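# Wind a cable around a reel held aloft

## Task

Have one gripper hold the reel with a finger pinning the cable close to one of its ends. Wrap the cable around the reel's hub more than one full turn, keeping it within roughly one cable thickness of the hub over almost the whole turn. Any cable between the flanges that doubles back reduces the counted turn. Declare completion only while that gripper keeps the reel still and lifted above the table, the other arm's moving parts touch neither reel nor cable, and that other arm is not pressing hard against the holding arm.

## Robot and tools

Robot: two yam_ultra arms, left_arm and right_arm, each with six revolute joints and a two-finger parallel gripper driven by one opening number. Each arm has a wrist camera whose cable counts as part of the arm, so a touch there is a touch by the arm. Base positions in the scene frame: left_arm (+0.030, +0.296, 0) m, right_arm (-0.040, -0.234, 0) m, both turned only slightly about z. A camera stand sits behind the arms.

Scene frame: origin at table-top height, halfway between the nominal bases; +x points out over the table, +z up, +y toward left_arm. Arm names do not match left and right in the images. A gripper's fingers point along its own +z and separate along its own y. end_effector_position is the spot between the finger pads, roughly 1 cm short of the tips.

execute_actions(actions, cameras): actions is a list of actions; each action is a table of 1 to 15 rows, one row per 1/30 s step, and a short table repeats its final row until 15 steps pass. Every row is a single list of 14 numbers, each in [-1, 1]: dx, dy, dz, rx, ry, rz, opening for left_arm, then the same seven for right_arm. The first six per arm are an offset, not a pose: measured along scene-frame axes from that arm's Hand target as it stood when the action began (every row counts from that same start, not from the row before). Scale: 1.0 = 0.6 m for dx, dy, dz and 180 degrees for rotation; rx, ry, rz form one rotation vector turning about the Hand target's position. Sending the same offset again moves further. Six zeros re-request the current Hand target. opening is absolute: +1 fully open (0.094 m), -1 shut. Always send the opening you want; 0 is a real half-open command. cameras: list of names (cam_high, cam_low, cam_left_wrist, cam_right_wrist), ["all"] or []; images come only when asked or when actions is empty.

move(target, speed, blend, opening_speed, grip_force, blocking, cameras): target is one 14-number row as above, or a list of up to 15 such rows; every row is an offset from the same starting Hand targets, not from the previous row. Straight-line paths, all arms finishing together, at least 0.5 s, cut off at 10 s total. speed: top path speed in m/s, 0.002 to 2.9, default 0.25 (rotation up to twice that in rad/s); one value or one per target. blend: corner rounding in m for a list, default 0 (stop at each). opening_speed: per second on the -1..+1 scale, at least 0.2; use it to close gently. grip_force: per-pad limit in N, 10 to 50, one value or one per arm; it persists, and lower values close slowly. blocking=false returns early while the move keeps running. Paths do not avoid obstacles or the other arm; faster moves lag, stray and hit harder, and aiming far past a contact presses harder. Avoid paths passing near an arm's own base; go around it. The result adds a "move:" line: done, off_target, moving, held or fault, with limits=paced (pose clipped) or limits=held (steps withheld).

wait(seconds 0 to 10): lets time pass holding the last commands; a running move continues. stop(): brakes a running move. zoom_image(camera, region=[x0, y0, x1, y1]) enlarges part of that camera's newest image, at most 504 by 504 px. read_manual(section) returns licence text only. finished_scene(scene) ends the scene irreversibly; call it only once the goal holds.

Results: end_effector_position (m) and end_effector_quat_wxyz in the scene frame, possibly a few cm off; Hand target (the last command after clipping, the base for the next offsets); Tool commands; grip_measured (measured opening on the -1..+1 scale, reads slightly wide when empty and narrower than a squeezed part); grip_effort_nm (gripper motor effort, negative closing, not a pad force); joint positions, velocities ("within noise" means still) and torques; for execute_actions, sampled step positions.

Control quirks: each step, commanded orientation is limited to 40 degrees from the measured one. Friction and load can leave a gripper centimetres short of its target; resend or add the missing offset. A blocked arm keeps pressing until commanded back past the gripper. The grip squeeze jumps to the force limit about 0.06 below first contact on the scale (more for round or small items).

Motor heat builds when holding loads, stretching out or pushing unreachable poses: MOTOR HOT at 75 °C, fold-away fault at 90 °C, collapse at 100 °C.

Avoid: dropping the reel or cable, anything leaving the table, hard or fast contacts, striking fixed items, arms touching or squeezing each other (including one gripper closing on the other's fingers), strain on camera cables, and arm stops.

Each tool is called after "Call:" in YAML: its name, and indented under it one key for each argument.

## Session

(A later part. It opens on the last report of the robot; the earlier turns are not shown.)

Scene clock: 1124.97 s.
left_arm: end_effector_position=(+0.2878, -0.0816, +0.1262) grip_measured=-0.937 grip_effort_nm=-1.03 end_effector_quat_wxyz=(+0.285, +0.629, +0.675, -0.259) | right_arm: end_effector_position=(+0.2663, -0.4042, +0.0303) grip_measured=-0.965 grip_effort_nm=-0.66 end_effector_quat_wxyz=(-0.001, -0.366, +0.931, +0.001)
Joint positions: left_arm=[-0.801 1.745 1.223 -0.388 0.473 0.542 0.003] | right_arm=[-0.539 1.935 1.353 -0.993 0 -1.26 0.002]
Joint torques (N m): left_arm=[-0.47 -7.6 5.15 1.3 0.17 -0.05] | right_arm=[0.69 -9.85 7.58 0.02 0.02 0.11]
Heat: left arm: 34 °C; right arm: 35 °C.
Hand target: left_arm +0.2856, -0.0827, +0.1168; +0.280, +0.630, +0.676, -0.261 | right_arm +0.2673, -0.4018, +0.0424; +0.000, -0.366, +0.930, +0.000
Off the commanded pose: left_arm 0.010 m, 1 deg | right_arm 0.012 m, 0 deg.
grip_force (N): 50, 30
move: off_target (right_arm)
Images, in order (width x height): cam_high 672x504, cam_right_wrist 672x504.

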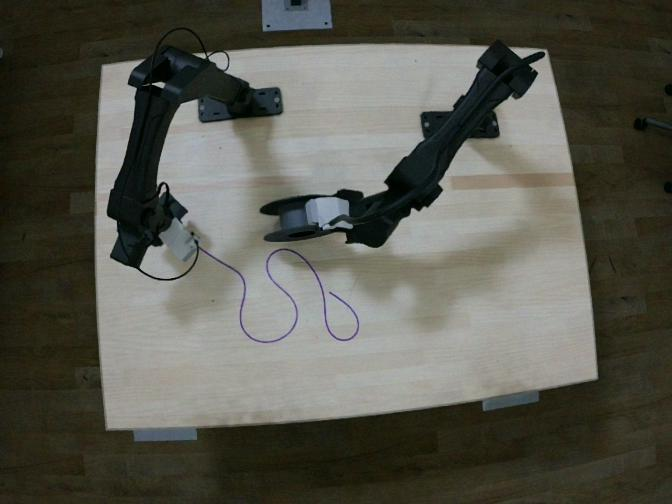

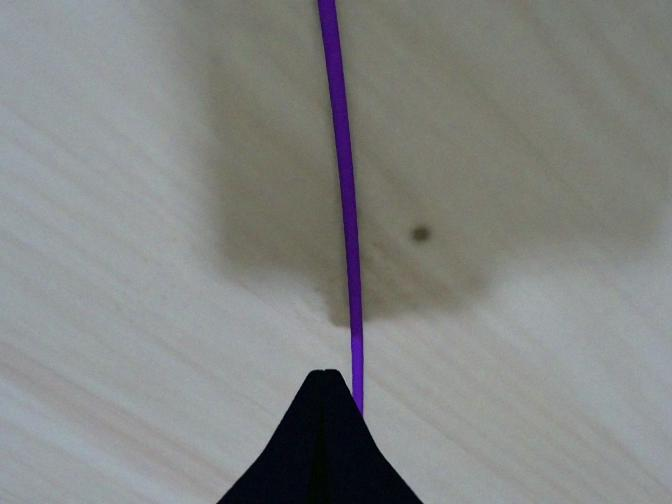

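Call:
move:
  target:
    - [0,0,0,0,0,0,-1.0,0,0,-0.03,0,0,0,-0.5]
    - [0,0,0,0,0,0,-1.0,0,0,-0.064,0,0,0,-0.5]
  speed: 0.06
  cameras: ["cam_right_wrist"]

Scene clock: 1136.37 s.
left_arm: end_effector_position=(+0.2878, -0.0816, +0.1262) grip_measured=-0.937 grip_effort_nm=-1.04 end_effector_quat_wxyz=(+0.285, +0.629, +0.675, -0.259) | right_arm: end_effector_position=(+0.2731, -0.4080, +0.0123) grip_measured=-0.503 grip_effort_nm=0.14 end_effector_quat_wxyz=(+0.010, -0.366, +0.931, -0.013)
Joint positions: left_arm=[-0.801 1.745 1.223 -0.388 0.473 0.542 0.003] | right_arm=[-0.539 1.955 1.304 -0.887 0 -1.259 0.023]
Joint torques (N m): left_arm=[-0.46 -7.61 5.16 1.3 0.17 -0.05] | right_arm=[0.72 -7.35 4.41 0.46 0.04 0.09]
Heat: left arm: 34 °C; right arm: 36 °C.
Hand target: left_arm +0.2856, -0.0827, +0.1168; +0.280, +0.630, +0.676, -0.261 | right_arm +0.2673, -0.4018, +0.0040; +0.000, -0.366, +0.930, +0.000
Off the commanded pose: left_arm 0.010 m, 1 deg | right_arm 0.012 m, 2 deg.
grip_force (N): 50, 30
move: off_target (right_arm)
Images, in order (width x height): cam_right_wrist 672x504.

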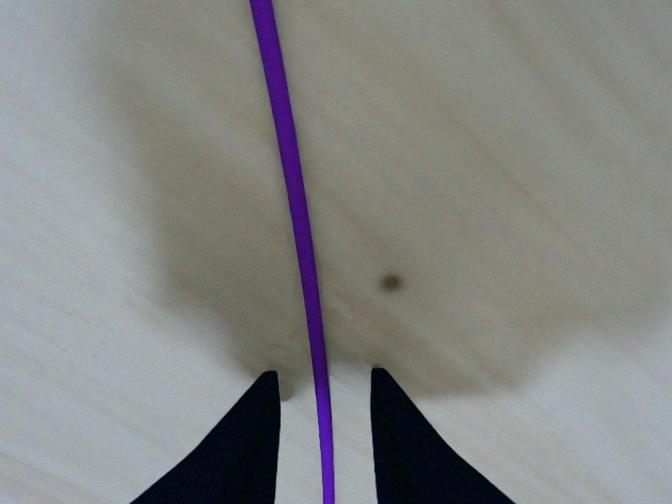

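Call:
move:
  target: [0,0,0,0,0,0,-1.0,0,0,-0.007,0,0,0,-0.5]
  speed: 0.04
  cameras: ["cam_right_wrist"]

Scene clock: 1139.10 s.
left_arm: end_effector_position=(+0.2878, -0.0816, +0.1262) grip_measured=-0.937 grip_effort_nm=-1.04 end_effector_quat_wxyz=(+0.285, +0.629, +0.675, -0.259) | right_arm: end_effector_position=(+0.2753, -0.4092, +0.0119) grip_measured=-0.503 grip_effort_nm=0.13 end_effector_quat_wxyz=(+0.013, -0.366, +0.930, -0.016)
Joint positions: left_arm=[-0.801 1.745 1.223 -0.388 0.473 0.542 0.003] | right_arm=[-0.539 1.956 1.304 -0.876 0 -1.259 0.023]
Joint torques (N m): left_arm=[-0.47 -7.61 5.15 1.29 0.17 -0.05] | right_arm=[0.75 -7.05 3.78 0.54 0.01 0.09]
Heat: left arm: 34 °C; right arm: 36 °C.
Hand target: left_arm +0.2856, -0.0827, +0.1168; +0.280, +0.630, +0.676, -0.261 | right_arm +0.2673, -0.4017, -0.0001; +0.000, -0.366, +0.930, +0.000
Off the commanded pose: left_arm 0.010 m, 1 deg | right_arm 0.016 m, 2 deg.
grip_force (N): 50, 30
move: off_target (right_arm)
Images, in order (width x height): cam_right_wrist 672x504.

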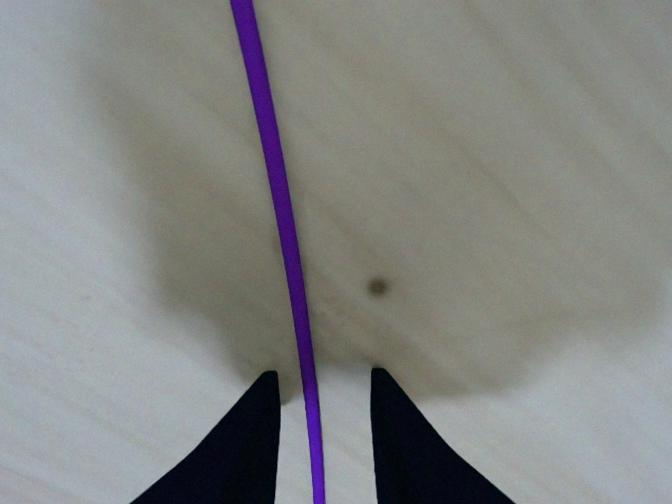

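Call:
move:
  target: [0,0,0,0,0,0,-1.0,0,0,0,0,0,0,-1.0]
  speed: 0.04
  cameras: ["cam_right_wrist"]

Scene clock: 1144.33 s.
left_arm: end_effector_position=(+0.2878, -0.0816, +0.1262) grip_measured=-0.937 grip_effort_nm=-1.03 end_effector_quat_wxyz=(+0.285, +0.629, +0.675, -0.259) | right_arm: end_effector_position=(+0.2777, -0.4108, +0.0117) grip_measured=-0.913 grip_effort_nm=-0.62 end_effector_quat_wxyz=(+0.016, -0.366, +0.930, -0.021)
Joint positions: left_arm=[-0.801 1.745 1.223 -0.388 0.473 0.542 0.003] | right_arm=[-0.539 1.956 1.303 -0.863 0.002 -1.259 0.004]
Joint torques (N m): left_arm=[-0.47 -7.61 5.14 1.3 0.18 -0.05] | right_arm=[0.73 -7.09 3.95 0.42 0 0.09]
Heat: left arm: 34 °C; right arm: 35 °C.
Hand target: left_arm +0.2856, -0.0827, +0.1168; +0.280, +0.630, +0.676, -0.261 | right_arm +0.2673, -0.4018, -0.0001; +0.000, -0.366, +0.930, +0.000
Off the commanded pose: left_arm 0.010 m, 1 deg | right_arm 0.018 m, 3 deg.
grip_force (N): 50, 30
move: off_target (right_arm)
Images, in order (width x height): cam_right_wrist 672x504.

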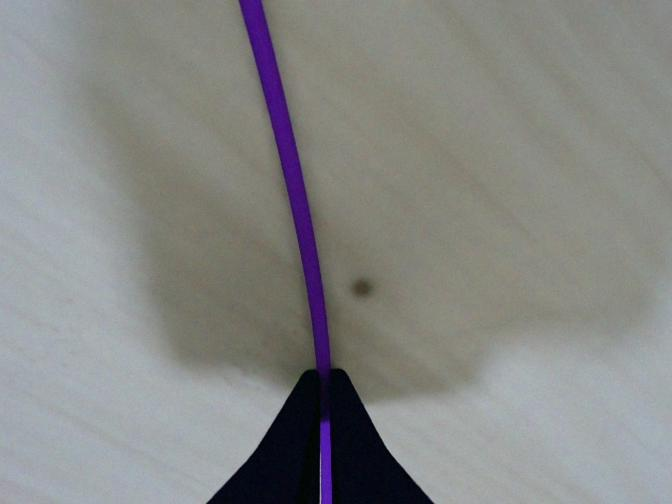

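Call:
move:
  target: [0,0,0.12,0,0,0,-1.0,0,0,0.2,0,0,0,-1.0]
  speed: 0.1
  cameras: ["all"]

Scene clock: 1152.50 s.
left_arm: end_effector_position=(+0.2835, -0.0721, +0.1542) grip_measured=-0.938 grip_effort_nm=-1.03 end_effector_quat_wxyz=(+0.240, +0.628, +0.698, -0.247) | right_arm: end_effector_position=(+0.2687, -0.4058, +0.1075) grip_measured=-0.915 grip_effort_nm=-0.67 end_effector_quat_wxyz=(-0.002, -0.366, +0.931, +0.001)
Joint positions: left_arm=[-0.801 1.745 1.397 -0.663 0.451 0.541 0.003] | right_arm=[-0.539 1.889 1.603 -1.289 0.002 -1.259 0.004]
Joint torques (N m): left_arm=[-0.44 -11.88 9.94 1.13 0.39 -0.04] | right_arm=[0.72 -9.62 7.94 0.02 0.01 0.09]
Heat: left arm: 34 °C; right arm: 35 °C.
Hand target: left_arm +0.2856, -0.0827, +0.1889; +0.280, +0.630, +0.676, -0.261 | right_arm +0.2672, -0.4018, +0.1198; +0.000, -0.366, +0.930, +0.000
Off the commanded pose: left_arm 0.036 m, 5 deg | right_arm 0.013 m, 0 deg.
grip_force (N): 50, 30
move: off_target (left_arm, right_arm)

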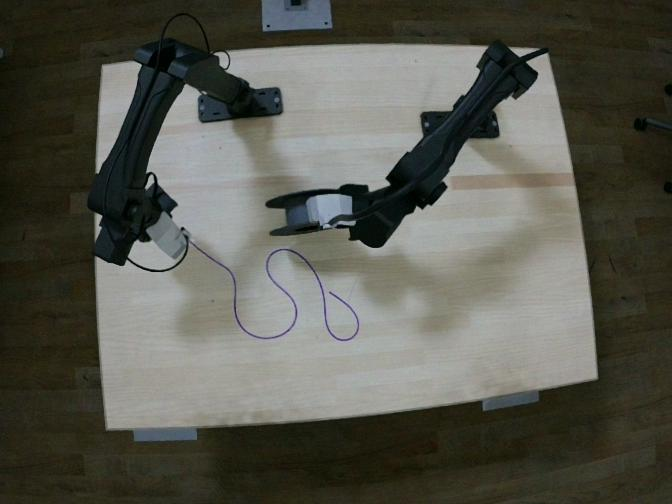

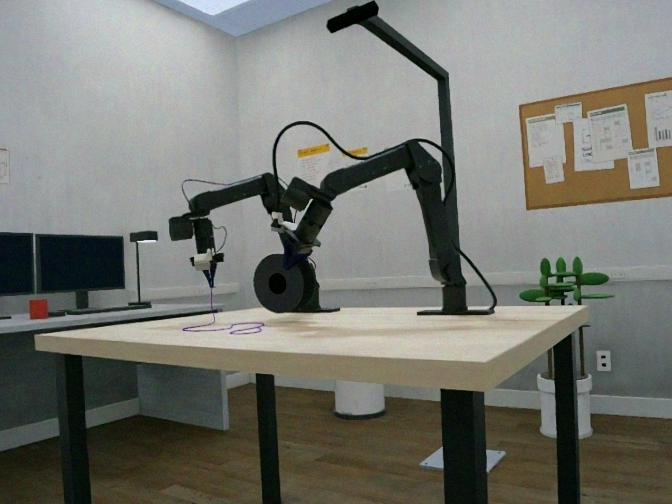

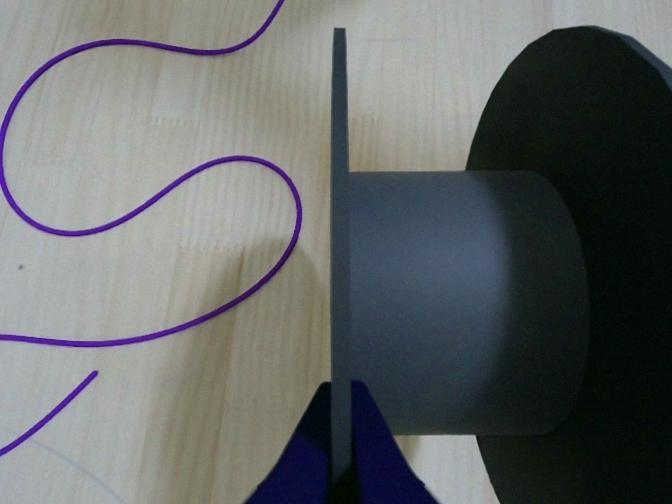

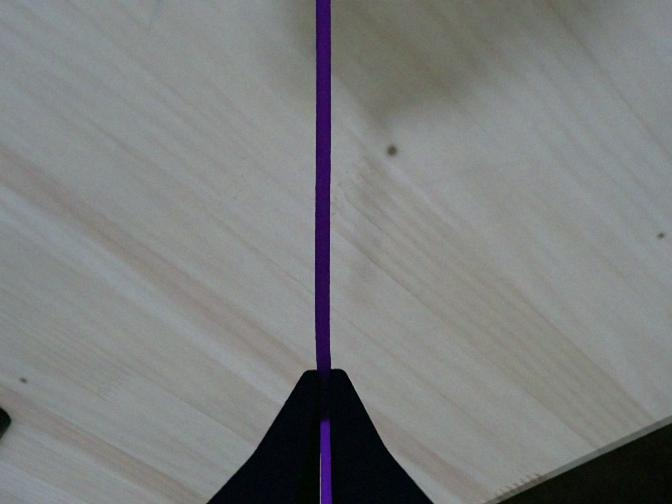

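Call:
zoom_image:
  camera: "cam_low"
  region: [160, 220, 350, 350]

Scaled by 2.653.

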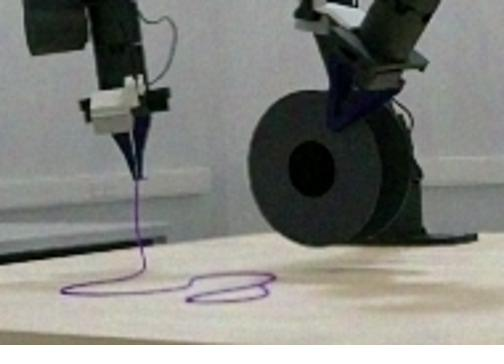

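Call:
zoom_image:
  camera: "cam_low"
  region: [180, 260, 260, 335]

Call:
zoom_image:
  camera: "cam_high"
  region: [140, 190, 300, 310]

Scaled by 6.300.

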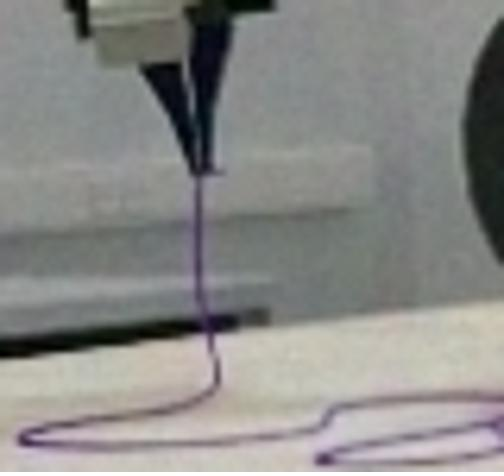

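Scaled by 3.150.

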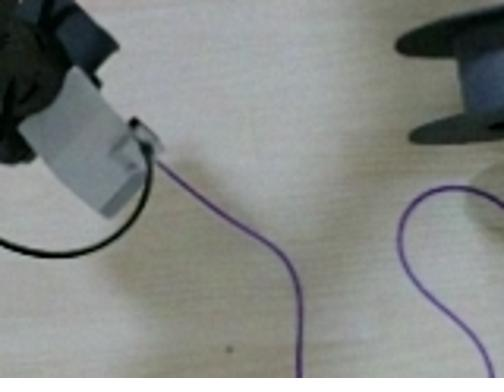

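Call:
move:
  target: [-0.0593,0.2378,0.0102,-0.0255,-0.0136,0.3108,-1.0,0.0547,0.3863,0.2503,0.2714,-0.1618,-0.2966,-1.0]
  speed: 0.15
  cameras: ["all"]

Scene clock: 1243.67 s.
left_arm: end_effector_position=(+0.2469, +0.0601, +0.1802) grip_measured=-0.938 grip_effort_nm=-1.03 end_effector_quat_wxyz=(+0.380, +0.250, +0.885, -0.099) | right_arm: end_effector_position=(+0.3035, -0.1720, +0.2726) grip_measured=-0.915 grip_effort_nm=-0.67 end_effector_quat_wxyz=(+0.363, +0.116, +0.881, +0.280)
Joint positions: left_arm=[-1.032 1.097 0.869 -0.599 -0.348 -0.336 0.003] | right_arm=[-0.089 1.176 1.178 -0.708 -0.467 0.422 0.004]
Joint torques (N m): left_arm=[-0.64 -5.78 6.41 1.51 -0.43 -0.1] | right_arm=[0.69 -4.33 5.42 1.96 -0.11 0.07]
Heat: left arm: 36 °C; right arm: 37 °C.
Hand target: left_arm +0.2500, +0.0600, +0.1951; +0.407, +0.233, +0.876, -0.112 | right_arm +0.3002, -0.1700, +0.2700; +0.363, +0.116, +0.881, +0.281
Off the commanded pose: left_arm 0.015 m, 4 deg | right_arm 0.005 m, 0 deg.
grip_force (N): 50, 30
move: off_target (left_arm)

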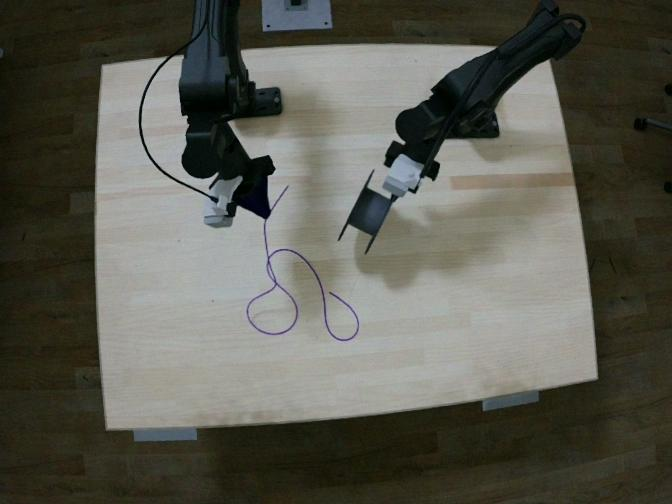

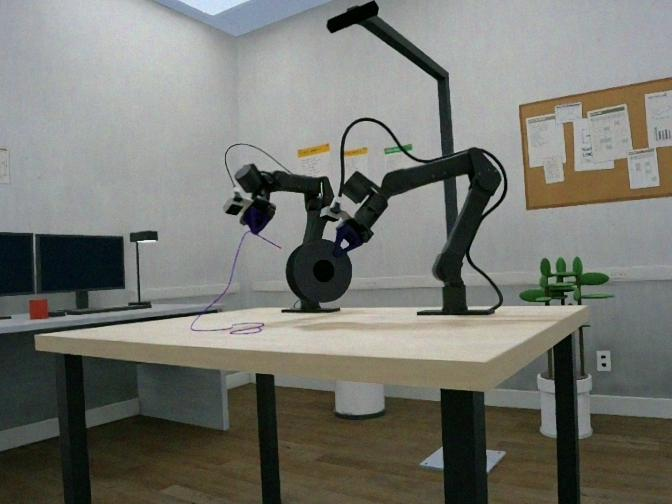

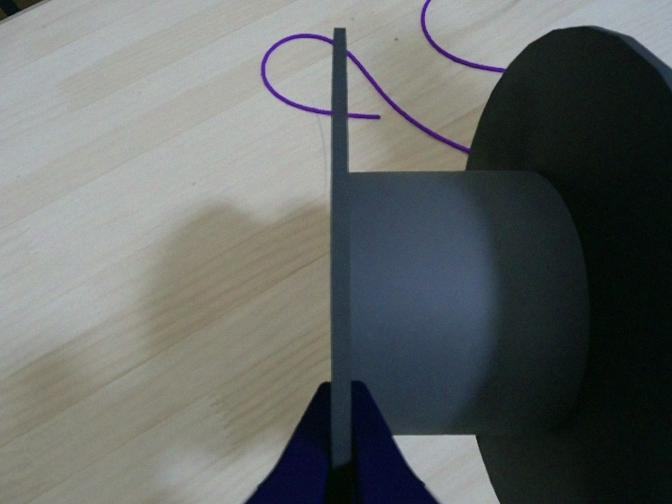

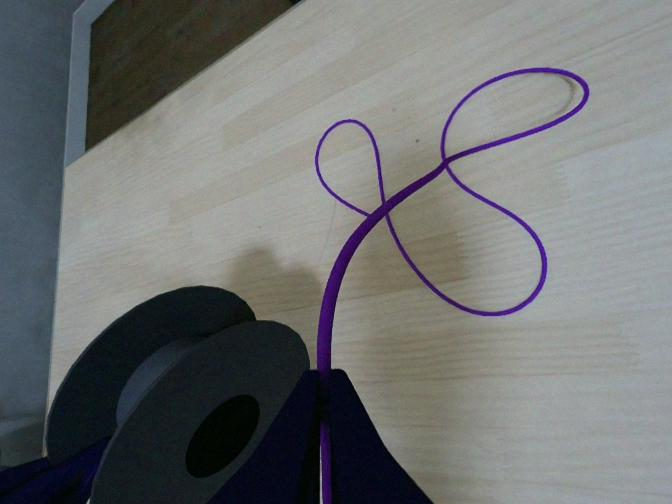

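Call:
move:
  target: [0,0,-0.0767,0,0,0,-1.0,0,0,0,0,0,0,-1.0]
  speed: 0.08
  cameras: ["cam_low"]

Scene clock: 1257.90 s.
left_arm: end_effector_position=(+0.2428, +0.0666, +0.1338) grip_measured=-0.938 grip_effort_nm=-1.03 end_effector_quat_wxyz=(+0.374, +0.251, +0.888, -0.094) | right_arm: end_effector_position=(+0.3036, -0.1721, +0.2726) grip_measured=-0.915 grip_effort_nm=-0.67 end_effector_quat_wxyz=(+0.363, +0.117, +0.881, +0.280)
Joint positions: left_arm=[-1.033 1.092 0.694 -0.447 -0.35 -0.341 0.003] | right_arm=[-0.089 1.176 1.178 -0.707 -0.466 0.423 0.004]
Joint torques (N m): left_arm=[-0.61 -4.62 6.28 1.73 -0.41 -0.11] | right_arm=[0.7 -4.34 5.34 1.96 -0.11 0.06]
Heat: left arm: 36 °C; right arm: 37 °C.
Hand target: left_arm +0.2499, +0.0599, +0.1490; +0.407, +0.233, +0.876, -0.112 | right_arm +0.3002, -0.1701, +0.2700; +0.363, +0.116, +0.881, +0.281
Off the commanded pose: left_arm 0.018 m, 5 deg | right_arm 0.005 m, 0 deg.
grip_force (N): 50, 30
move: off_target (left_arm)
Images, in order (width x height): cam_low 672x504.

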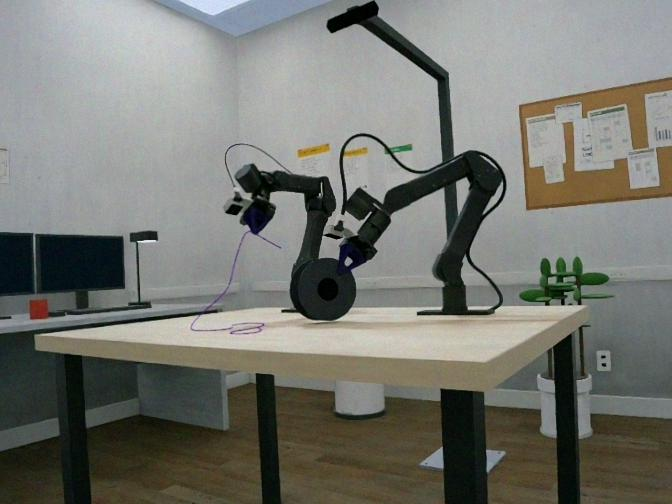

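Call:
move:
  target: [0,0,-0.0117,0,0,0,-1.0,0,0,0,0,0,0,-1.0]
  speed: 0.03
  cameras: []

Call:
move:
  target: [0,0,-0.0083,0,0,0,-1.0,0,0,0,0,0,0,-1.0]
  speed: 0.03
  cameras: ["cam_low"]

Scene clock: 1276.20 s.
left_arm: end_effector_position=(+0.2434, +0.0659, +0.1295) grip_measured=-0.938 grip_effort_nm=-1.04 end_effector_quat_wxyz=(+0.378, +0.249, +0.887, -0.097) | right_arm: end_effector_position=(+0.3036, -0.1721, +0.2726) grip_measured=-0.915 grip_effort_nm=-0.67 end_effector_quat_wxyz=(+0.363, +0.117, +0.881, +0.280)
Joint positions: left_arm=[-1.033 1.092 0.669 -0.412 -0.351 -0.341 0.003] | right_arm=[-0.089 1.176 1.178 -0.707 -0.466 0.423 0.004]
Joint torques (N m): left_arm=[-0.61 -4.07 6.27 1.75 -0.41 -0.11] | right_arm=[0.68 -4.31 5.44 1.96 -0.11 0.07]
Heat: left arm: 36 °C; right arm: 36 °C.
Hand target: left_arm +0.2499, +0.0600, +0.1419; +0.407, +0.233, +0.876, -0.112 | right_arm +0.3002, -0.1701, +0.2700; +0.363, +0.116, +0.881, +0.281
Off the commanded pose: left_arm 0.015 m, 4 deg | right_arm 0.005 m, 0 deg.
grip_force (N): 50, 30
move: off_target (left_arm)
No camera images: "cameras" was empty.

Scene clock: 1277.03 s.
left_arm: end_effector_position=(+0.2446, +0.0640, +0.1283) grip_measured=-0.938 grip_effort_nm=-1.03 end_effector_quat_wxyz=(+0.383, +0.247, +0.884, -0.102) | right_arm: end_effector_position=(+0.3036, -0.1721, +0.2726) grip_measured=-0.915 grip_effort_nm=-0.67 end_effector_quat_wxyz=(+0.363, +0.117, +0.881, +0.280)
Joint positions: left_arm=[-1.033 1.092 0.653 -0.379 -0.351 -0.341 0.003] | right_arm=[-0.089 1.176 1.178 -0.707 -0.466 0.423 0.004]
Joint torques (N m): left_arm=[-0.59 -3.59 5.94 1.7 -0.4 -0.1] | right_arm=[0.73 -4.27 5.41 1.97 -0.11 0.06]
Heat: left arm: 36 °C; right arm: 36 °C.
Hand target: left_arm +0.2499, +0.0600, +0.1369; +0.407, +0.233, +0.876, -0.112 | right_arm +0.3002, -0.1701, +0.2700; +0.363, +0.116, +0.881, +0.281
Off the commanded pose: left_arm 0.011 m, 3 deg | right_arm 0.005 m, 0 deg.
grip_force (N): 50, 30
move: off_target (left_arm)
Images, in order (width x height): cam_low 672x504.

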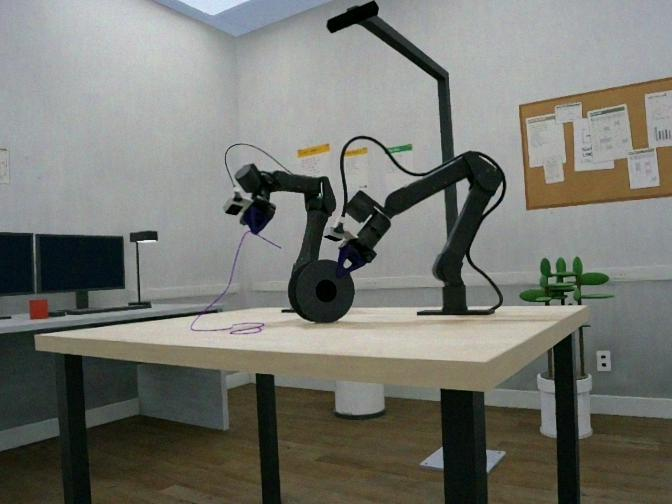

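Call:
move:
  target: [0,0,-0.0133,0,0,0,-1.0,0,0,0,0,0,0,-1.0]
  speed: 0.03
  cameras: []

Scene clock: 1282.30 s.
left_arm: end_effector_position=(+0.2464, +0.0614, +0.1267) grip_measured=-0.938 grip_effort_nm=-1.03 end_effector_quat_wxyz=(+0.393, +0.242, +0.880, -0.110) | right_arm: end_effector_position=(+0.3036, -0.1721, +0.2726) grip_measured=-0.915 grip_effort_nm=-0.67 end_effector_quat_wxyz=(+0.363, +0.117, +0.881, +0.280)
Joint positions: left_arm=[-1.033 1.092 0.628 -0.328 -0.353 -0.342 0.003] | right_arm=[-0.089 1.176 1.178 -0.707 -0.466 0.423 0.004]
Joint torques (N m): left_arm=[-0.58 -2.8 5.71 1.59 -0.39 -0.09] | right_arm=[0.66 -4.3 5.39 1.98 -0.09 0.07]
Heat: left arm: 36 °C; right arm: 36 °C.
Hand target: left_arm +0.2499, +0.0599, +0.1291; +0.407, +0.233, +0.876, -0.112 | right_arm +0.3002, -0.1701, +0.2700; +0.363, +0.116, +0.881, +0.281
Off the commanded pose: left_arm 0.004 m, 2 deg | right_arm 0.005 m, 0 deg.
grip_force (N): 50, 30
move: done
No camera images: "cameras" was empty.

Call:
move:
  target: [0,0,0,0,0,0,0.19,0,0,0,0,0,0,-1.0]
  speed: 0.05
  opening_speed: 0.4
  cameras: ["all"]

Scene clock: 1292.80 s.
left_arm: end_effector_position=(+0.2484, +0.0597, +0.1295) grip_measured=+0.188 grip_effort_nm=0.10 end_effector_quat_wxyz=(+0.399, +0.239, +0.878, -0.114) | right_arm: end_effector_position=(+0.3036, -0.1721, +0.2726) grip_measured=-0.915 grip_effort_nm=-0.67 end_effector_quat_wxyz=(+0.363, +0.117, +0.881, +0.280)
Joint positions: left_arm=[-1.033 1.092 0.628 -0.312 -0.357 -0.342 0.056] | right_arm=[-0.089 1.176 1.178 -0.707 -0.466 0.423 0.004]
Joint torques (N m): left_arm=[-0.58 -2.78 5.72 1.48 -0.34 -0.09] | right_arm=[0.68 -4.33 5.39 1.97 -0.1 0.07]
Heat: left arm: 36 °C; right arm: 36 °C.
Hand target: left_arm +0.2499, +0.0600, +0.1289; +0.407, +0.233, +0.876, -0.112 | right_arm +0.3001, -0.1701, +0.2700; +0.363, +0.116, +0.881, +0.281
Off the commanded pose: left_arm 0.002 m, 1 deg | right_arm 0.005 m, 0 deg.
grip_force (N): 50, 30
move: done

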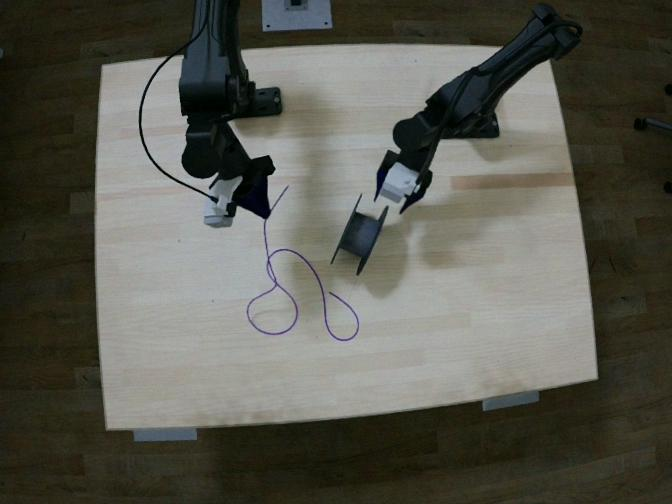

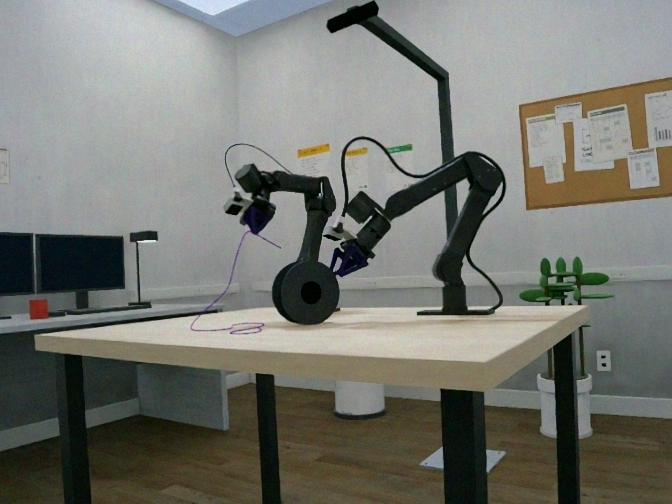

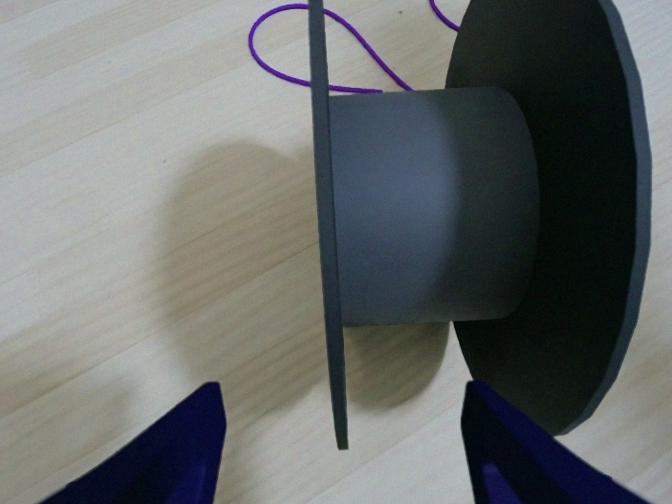

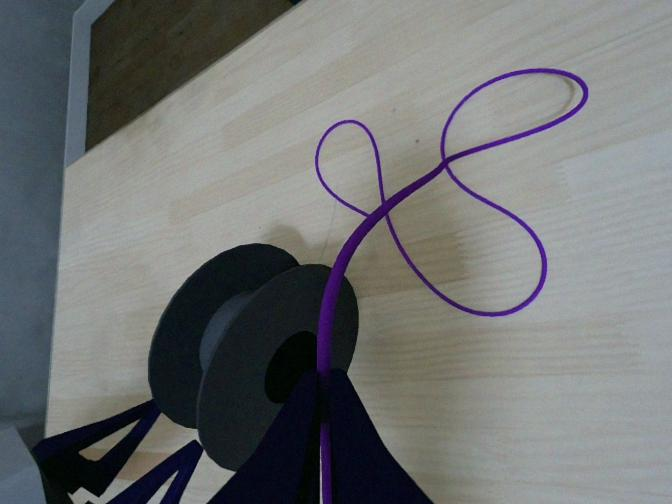

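Call:
execute_actions:
  actions: []
  cameras: ["cam_high","cam_left_wrist"]

Scene clock: 1296.47 s.
left_arm: end_effector_position=(+0.2484, +0.0597, +0.1295) grip_measured=+0.188 grip_effort_nm=0.10 end_effector_quat_wxyz=(+0.399, +0.239, +0.878, -0.114) | right_arm: end_effector_position=(+0.3036, -0.1721, +0.2726) grip_measured=-0.915 grip_effort_nm=-0.67 end_effector_quat_wxyz=(+0.363, +0.117, +0.881, +0.280)
Joint positions: left_arm=[-1.033 1.092 0.628 -0.312 -0.357 -0.342 0.056] | right_arm=[-0.089 1.176 1.178 -0.707 -0.466 0.423 0.004]
Joint velocities: within noise
Joint torques (N m): left_arm=[-0.58 -2.77 5.71 1.49 -0.35 -0.09] | right_arm=[0.69 -4.31 5.35 1.97 -0.1 0.08]
Heat: left arm: 36 °C; right arm: 36 °C.
Hand target: left_arm +0.2499, +0.0600, +0.1289; +0.407, +0.233, +0.876, -0.112 | right_arm +0.3001, -0.1701, +0.2700; +0.363, +0.116, +0.881, +0.281
Tool commands: left_gripper/opening=+0.19 right_gripper/opening=-1.0
Off the commanded pose: left_arm 0.002 m, 1 deg | right_arm 0.005 m, 0 deg.
grip_force (N): 50, 30
Images, in order (width x height): cam_high 672x504, cam_left_wrist 672x504.

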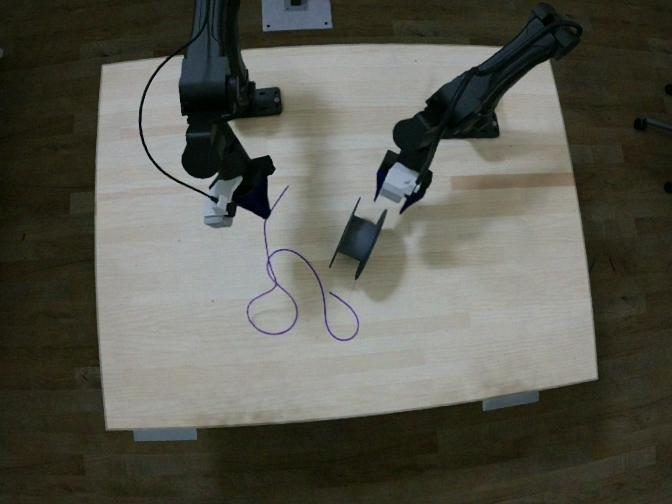

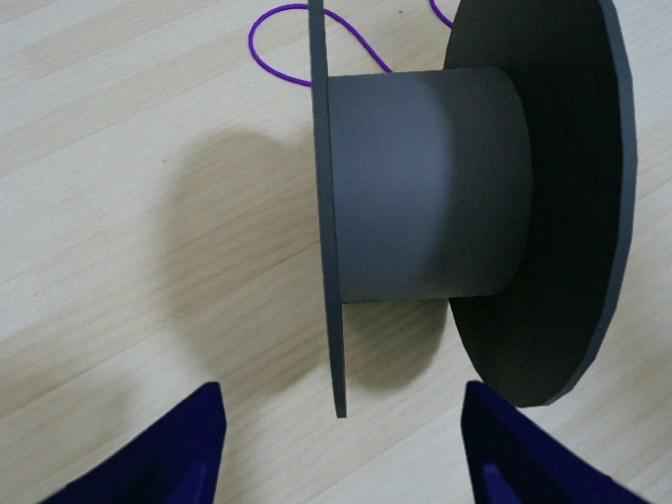

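Call:
execute_actions:
  actions: []
  cameras: ["cam_left_wrist"]

Scene clock: 1300.77 s.
left_arm: end_effector_position=(+0.2484, +0.0597, +0.1295) grip_measured=+0.188 grip_effort_nm=0.10 end_effector_quat_wxyz=(+0.399, +0.239, +0.878, -0.114) | right_arm: end_effector_position=(+0.3036, -0.1721, +0.2726) grip_measured=-0.915 grip_effort_nm=-0.67 end_effector_quat_wxyz=(+0.363, +0.117, +0.881, +0.280)
Joint positions: left_arm=[-1.033 1.092 0.628 -0.312 -0.357 -0.342 0.056] | right_arm=[-0.089 1.176 1.178 -0.707 -0.466 0.423 0.004]
Joint velocities: within noise
Joint torques (N m): left_arm=[-0.57 -2.78 5.72 1.49 -0.35 -0.09] | right_arm=[0.68 -4.4 5.41 1.97 -0.11 0.08]
Heat: left arm: 35 °C; right arm: 36 °C.
Hand target: left_arm +0.2499, +0.0600, +0.1289; +0.407, +0.233, +0.876, -0.112 | right_arm +0.3001, -0.1701, +0.2700; +0.363, +0.116, +0.881, +0.281
Tool commands: left_gripper/opening=+0.19 right_gripper/opening=-1.0
Off the commanded pose: left_arm 0.002 m, 1 deg | right_arm 0.005 m, 0 deg.
grip_force (N): 50, 30
Images, in order (width x height): cam_left_wrist 672x504.

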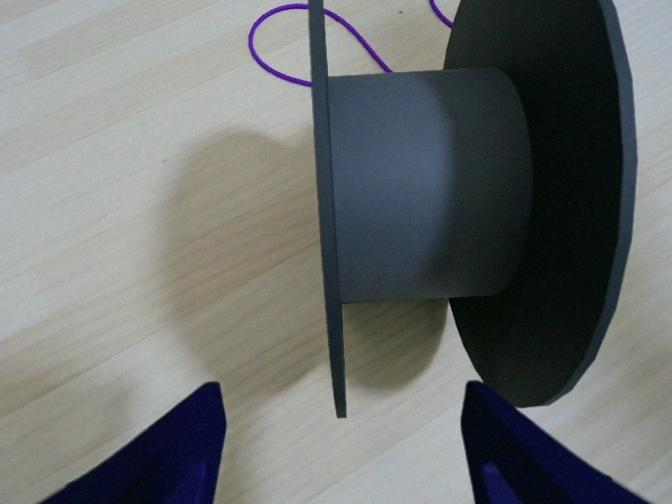

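Call:
move:
  target: [0.0613,-0.0371,-0.002,0,0,0.0256,0.19,0,0,0,0,0,0,-1.0]
  speed: 0.08
  cameras: ["all"]

Scene clock: 1340.30 s.
left_arm: end_effector_position=(+0.2755, +0.0439, +0.1147) grip_measured=+0.188 grip_effort_nm=0.10 end_effector_quat_wxyz=(+0.392, +0.215, +0.890, -0.090) | right_arm: end_effector_position=(+0.3036, -0.1721, +0.2727) grip_measured=-0.915 grip_effort_nm=-0.67 end_effector_quat_wxyz=(+0.363, +0.117, +0.881, +0.280)
Joint positions: left_arm=[-1.002 1.281 0.703 -0.24 -0.382 -0.367 0.056] | right_arm=[-0.089 1.176 1.178 -0.707 -0.466 0.423 0.004]
Joint torques (N m): left_arm=[0.54 -3.3 9.17 1.44 -0.33 -0.09] | right_arm=[0.68 -4.29 5.37 1.97 -0.11 0.07]
Heat: left arm: 35 °C; right arm: 36 °C.
Hand target: left_arm +0.2867, +0.0378, +0.1278; +0.411, +0.198, +0.885, -0.095 | right_arm +0.3002, -0.1701, +0.2700; +0.363, +0.116, +0.881, +0.281
Off the commanded pose: left_arm 0.018 m, 3 deg | right_arm 0.005 m, 0 deg.
grip_force (N): 50, 30
move: off_target (left_arm)

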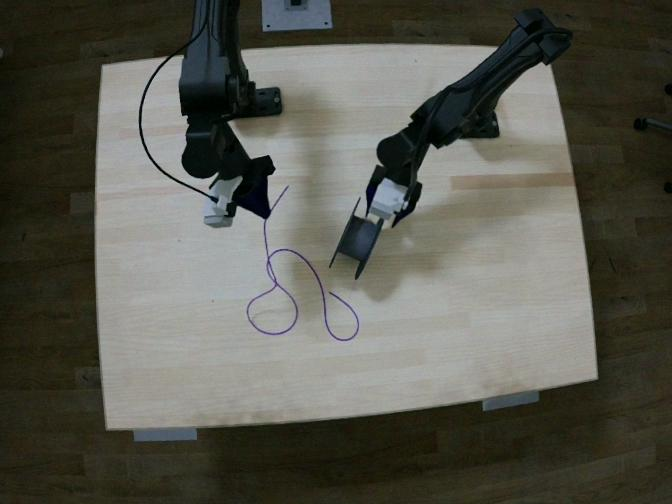

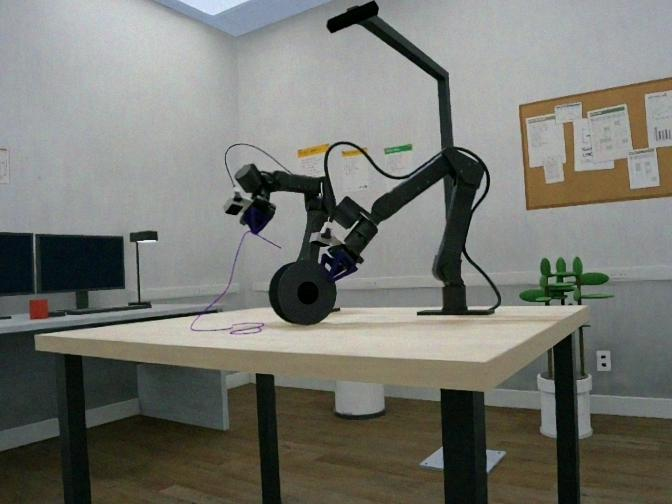

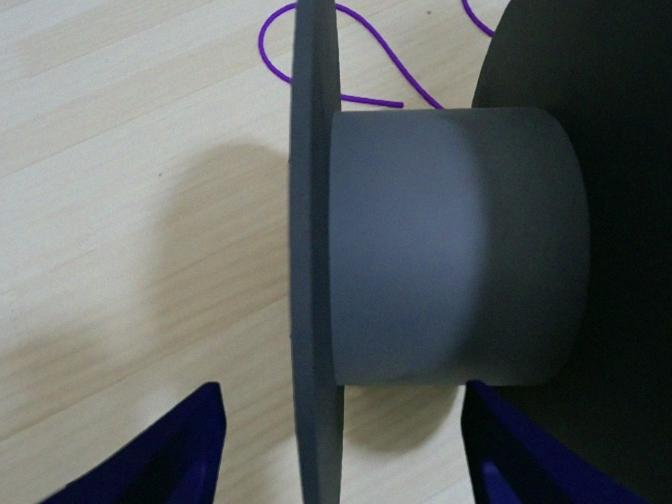

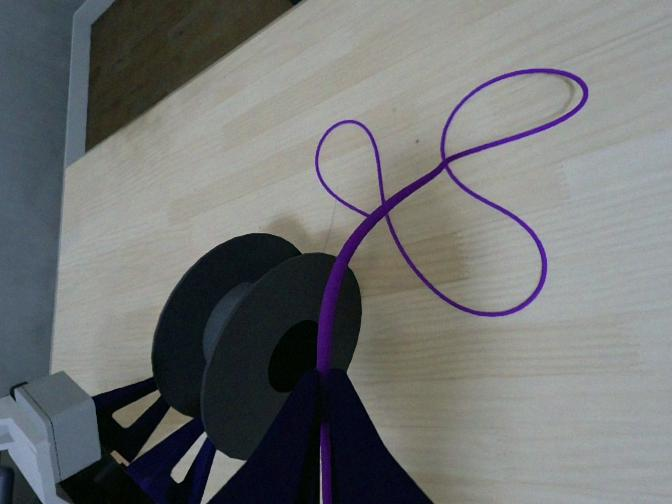

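Call:
zoom_image:
  camera: "cam_right_wrist"
  region: [60, 200, 400, 504]

Call:
zoom_image:
  camera: "cam_high"
  region: [180, 130, 440, 300]

Scaled by 1.482.

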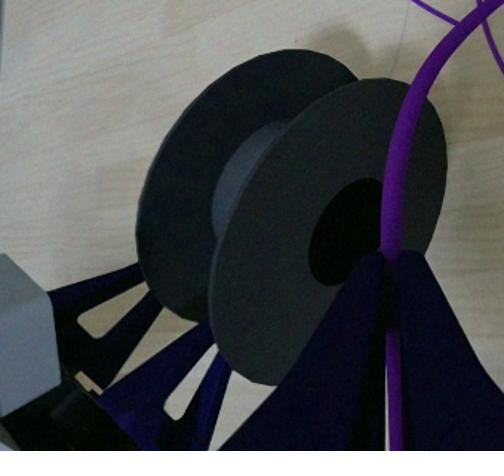

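Scaled by 1.938.

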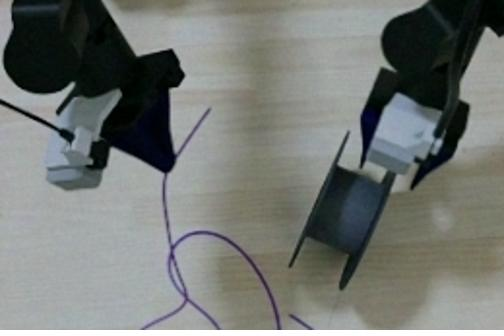

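Call:
move:
  target: [0,0,0,0,0,0,0.19,0.1693,0.3072,-0.02,0,0,0.019,-1.0]
  speed: 0.15
  cameras: ["all"]

Scene clock: 1429.27 s.
left_arm: end_effector_position=(+0.2756, +0.0438, +0.1148) grip_measured=+0.188 grip_effort_nm=0.10 end_effector_quat_wxyz=(+0.392, +0.215, +0.890, -0.090) | right_arm: end_effector_position=(+0.3964, +0.0124, +0.2473) grip_measured=-0.915 grip_effort_nm=-0.67 end_effector_quat_wxyz=(+0.344, +0.087, +0.889, +0.289)
Joint positions: left_arm=[-1.002 1.281 0.703 -0.239 -0.382 -0.367 0.056] | right_arm=[0.446 1.682 1.505 -0.466 -0.1 0.721 0.004]
Joint torques (N m): left_arm=[0.57 -3.29 9.18 1.45 -0.38 -0.11] | right_arm=[0.28 -6.94 10 2 0.07 0.07]
Heat: left arm: 40 °C; right arm: 36 °C.
Hand target: left_arm +0.2868, +0.0378, +0.1278; +0.411, +0.198, +0.885, -0.095 | right_arm +0.4016, +0.0144, +0.2580; +0.354, +0.090, +0.884, +0.291
Off the commanded pose: left_arm 0.018 m, 3 deg | right_arm 0.012 m, 1 deg.
grip_force (N): 50, 30
move: off_target (left_arm, right_arm)

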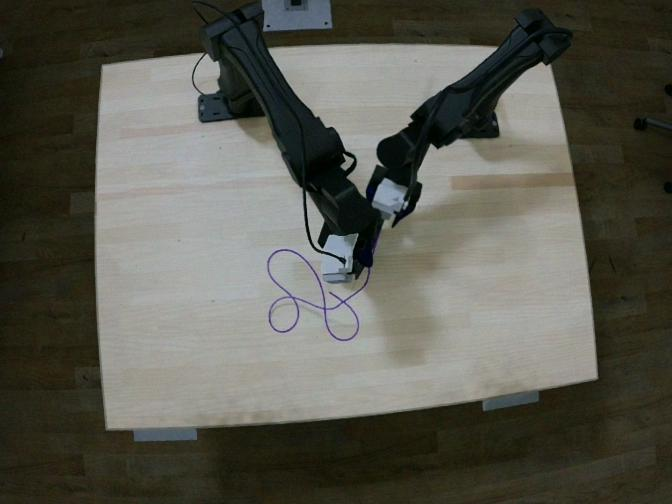

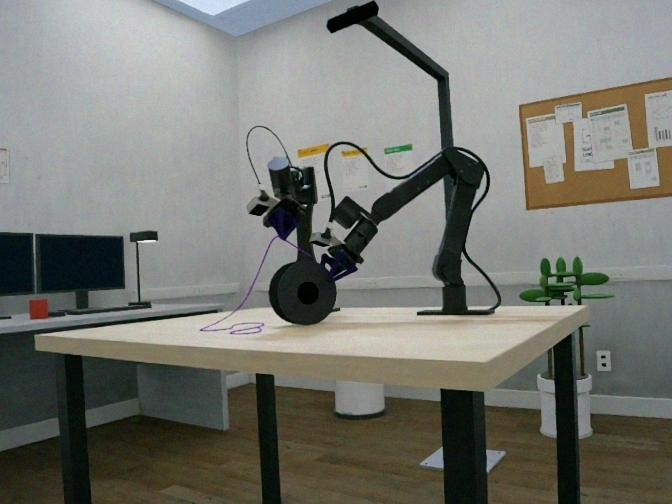

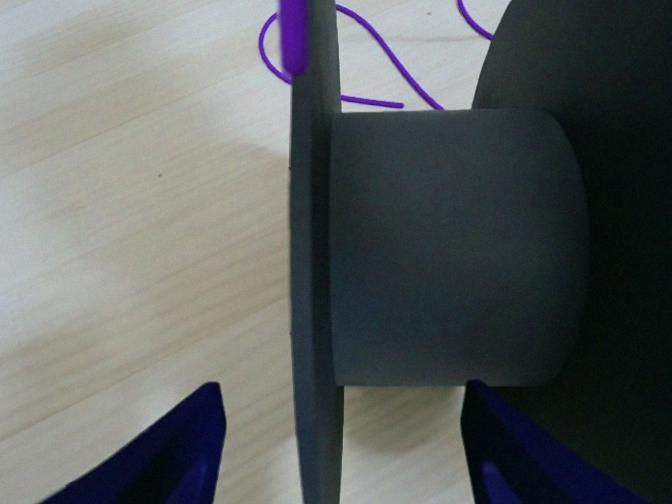

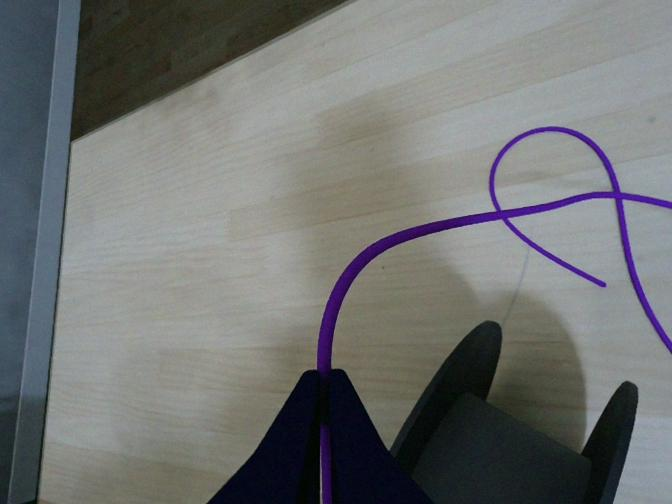

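Call:
move:
  target: [0,0,0,0,0,0,0.19,-0.0165,-0.0328,0.012,0,0,0,-1.0]
  speed: 0.06
  cameras: ["all"]

Scene clock: 1454.33 s.
left_arm: end_effector_position=(+0.2756, +0.0438, +0.1148) grip_measured=+0.188 grip_effort_nm=0.10 end_effector_quat_wxyz=(+0.392, +0.215, +0.890, -0.090) | right_arm: end_effector_position=(+0.3977, -0.0010, +0.2629) grip_measured=-0.915 grip_effort_nm=-0.67 end_effector_quat_wxyz=(+0.357, +0.094, +0.881, +0.294)
Joint positions: left_arm=[-1.002 1.281 0.703 -0.239 -0.382 -0.367 0.056] | right_arm=[0.417 1.648 1.505 -0.47 -0.112 0.716 0.004]
Joint torques (N m): left_arm=[0.57 -3.29 9.16 1.45 -0.37 -0.11] | right_arm=[-0.55 -8.91 6.76 1.75 -0.1 -0.09]
Heat: left arm: 40 °C; right arm: 37 °C.
Hand target: left_arm +0.2868, +0.0378, +0.1278; +0.411, +0.198, +0.885, -0.095 | right_arm +0.3917, -0.0053, +0.2651; +0.354, +0.090, +0.884, +0.291
Off the commanded pose: left_arm 0.018 m, 3 deg | right_arm 0.008 m, 1 deg.
grip_force (N): 50, 30
move: off_target (left_arm)

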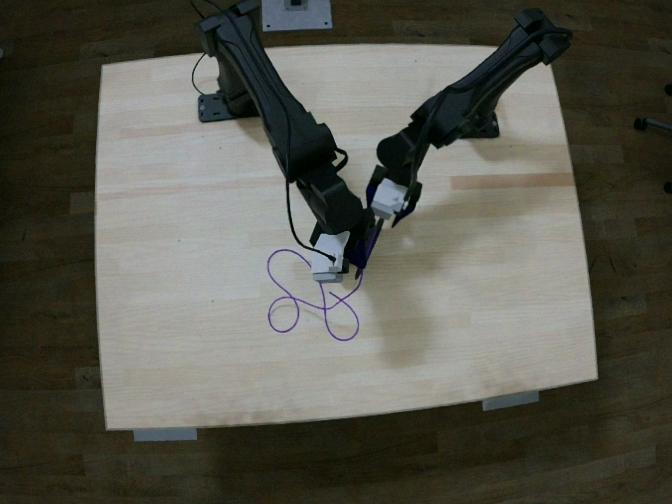

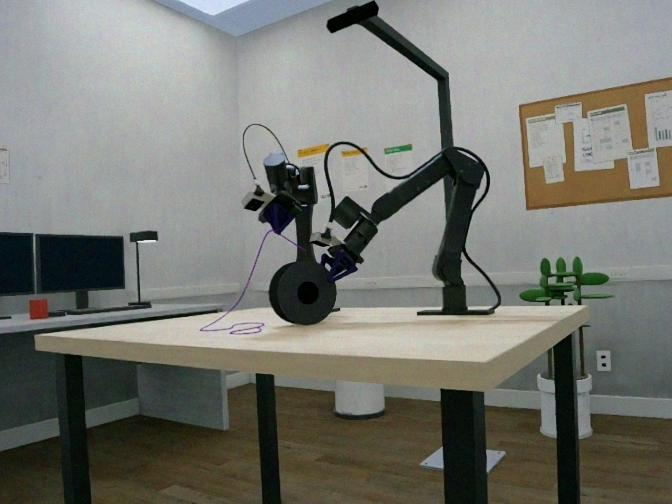

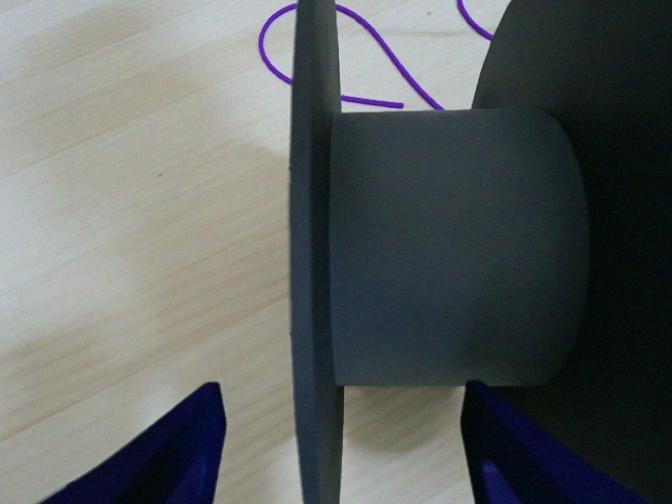

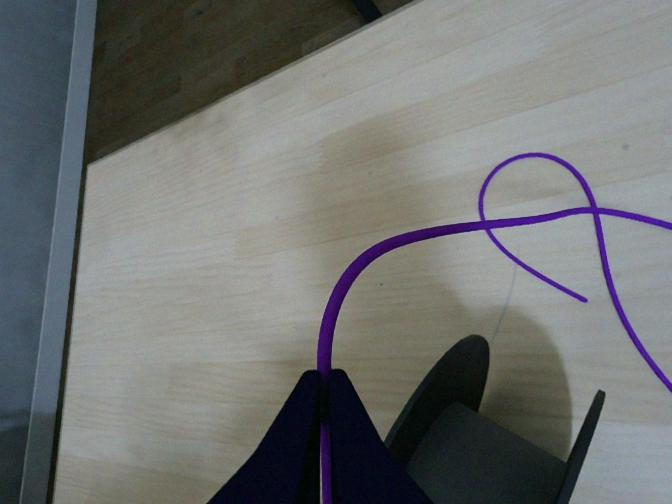

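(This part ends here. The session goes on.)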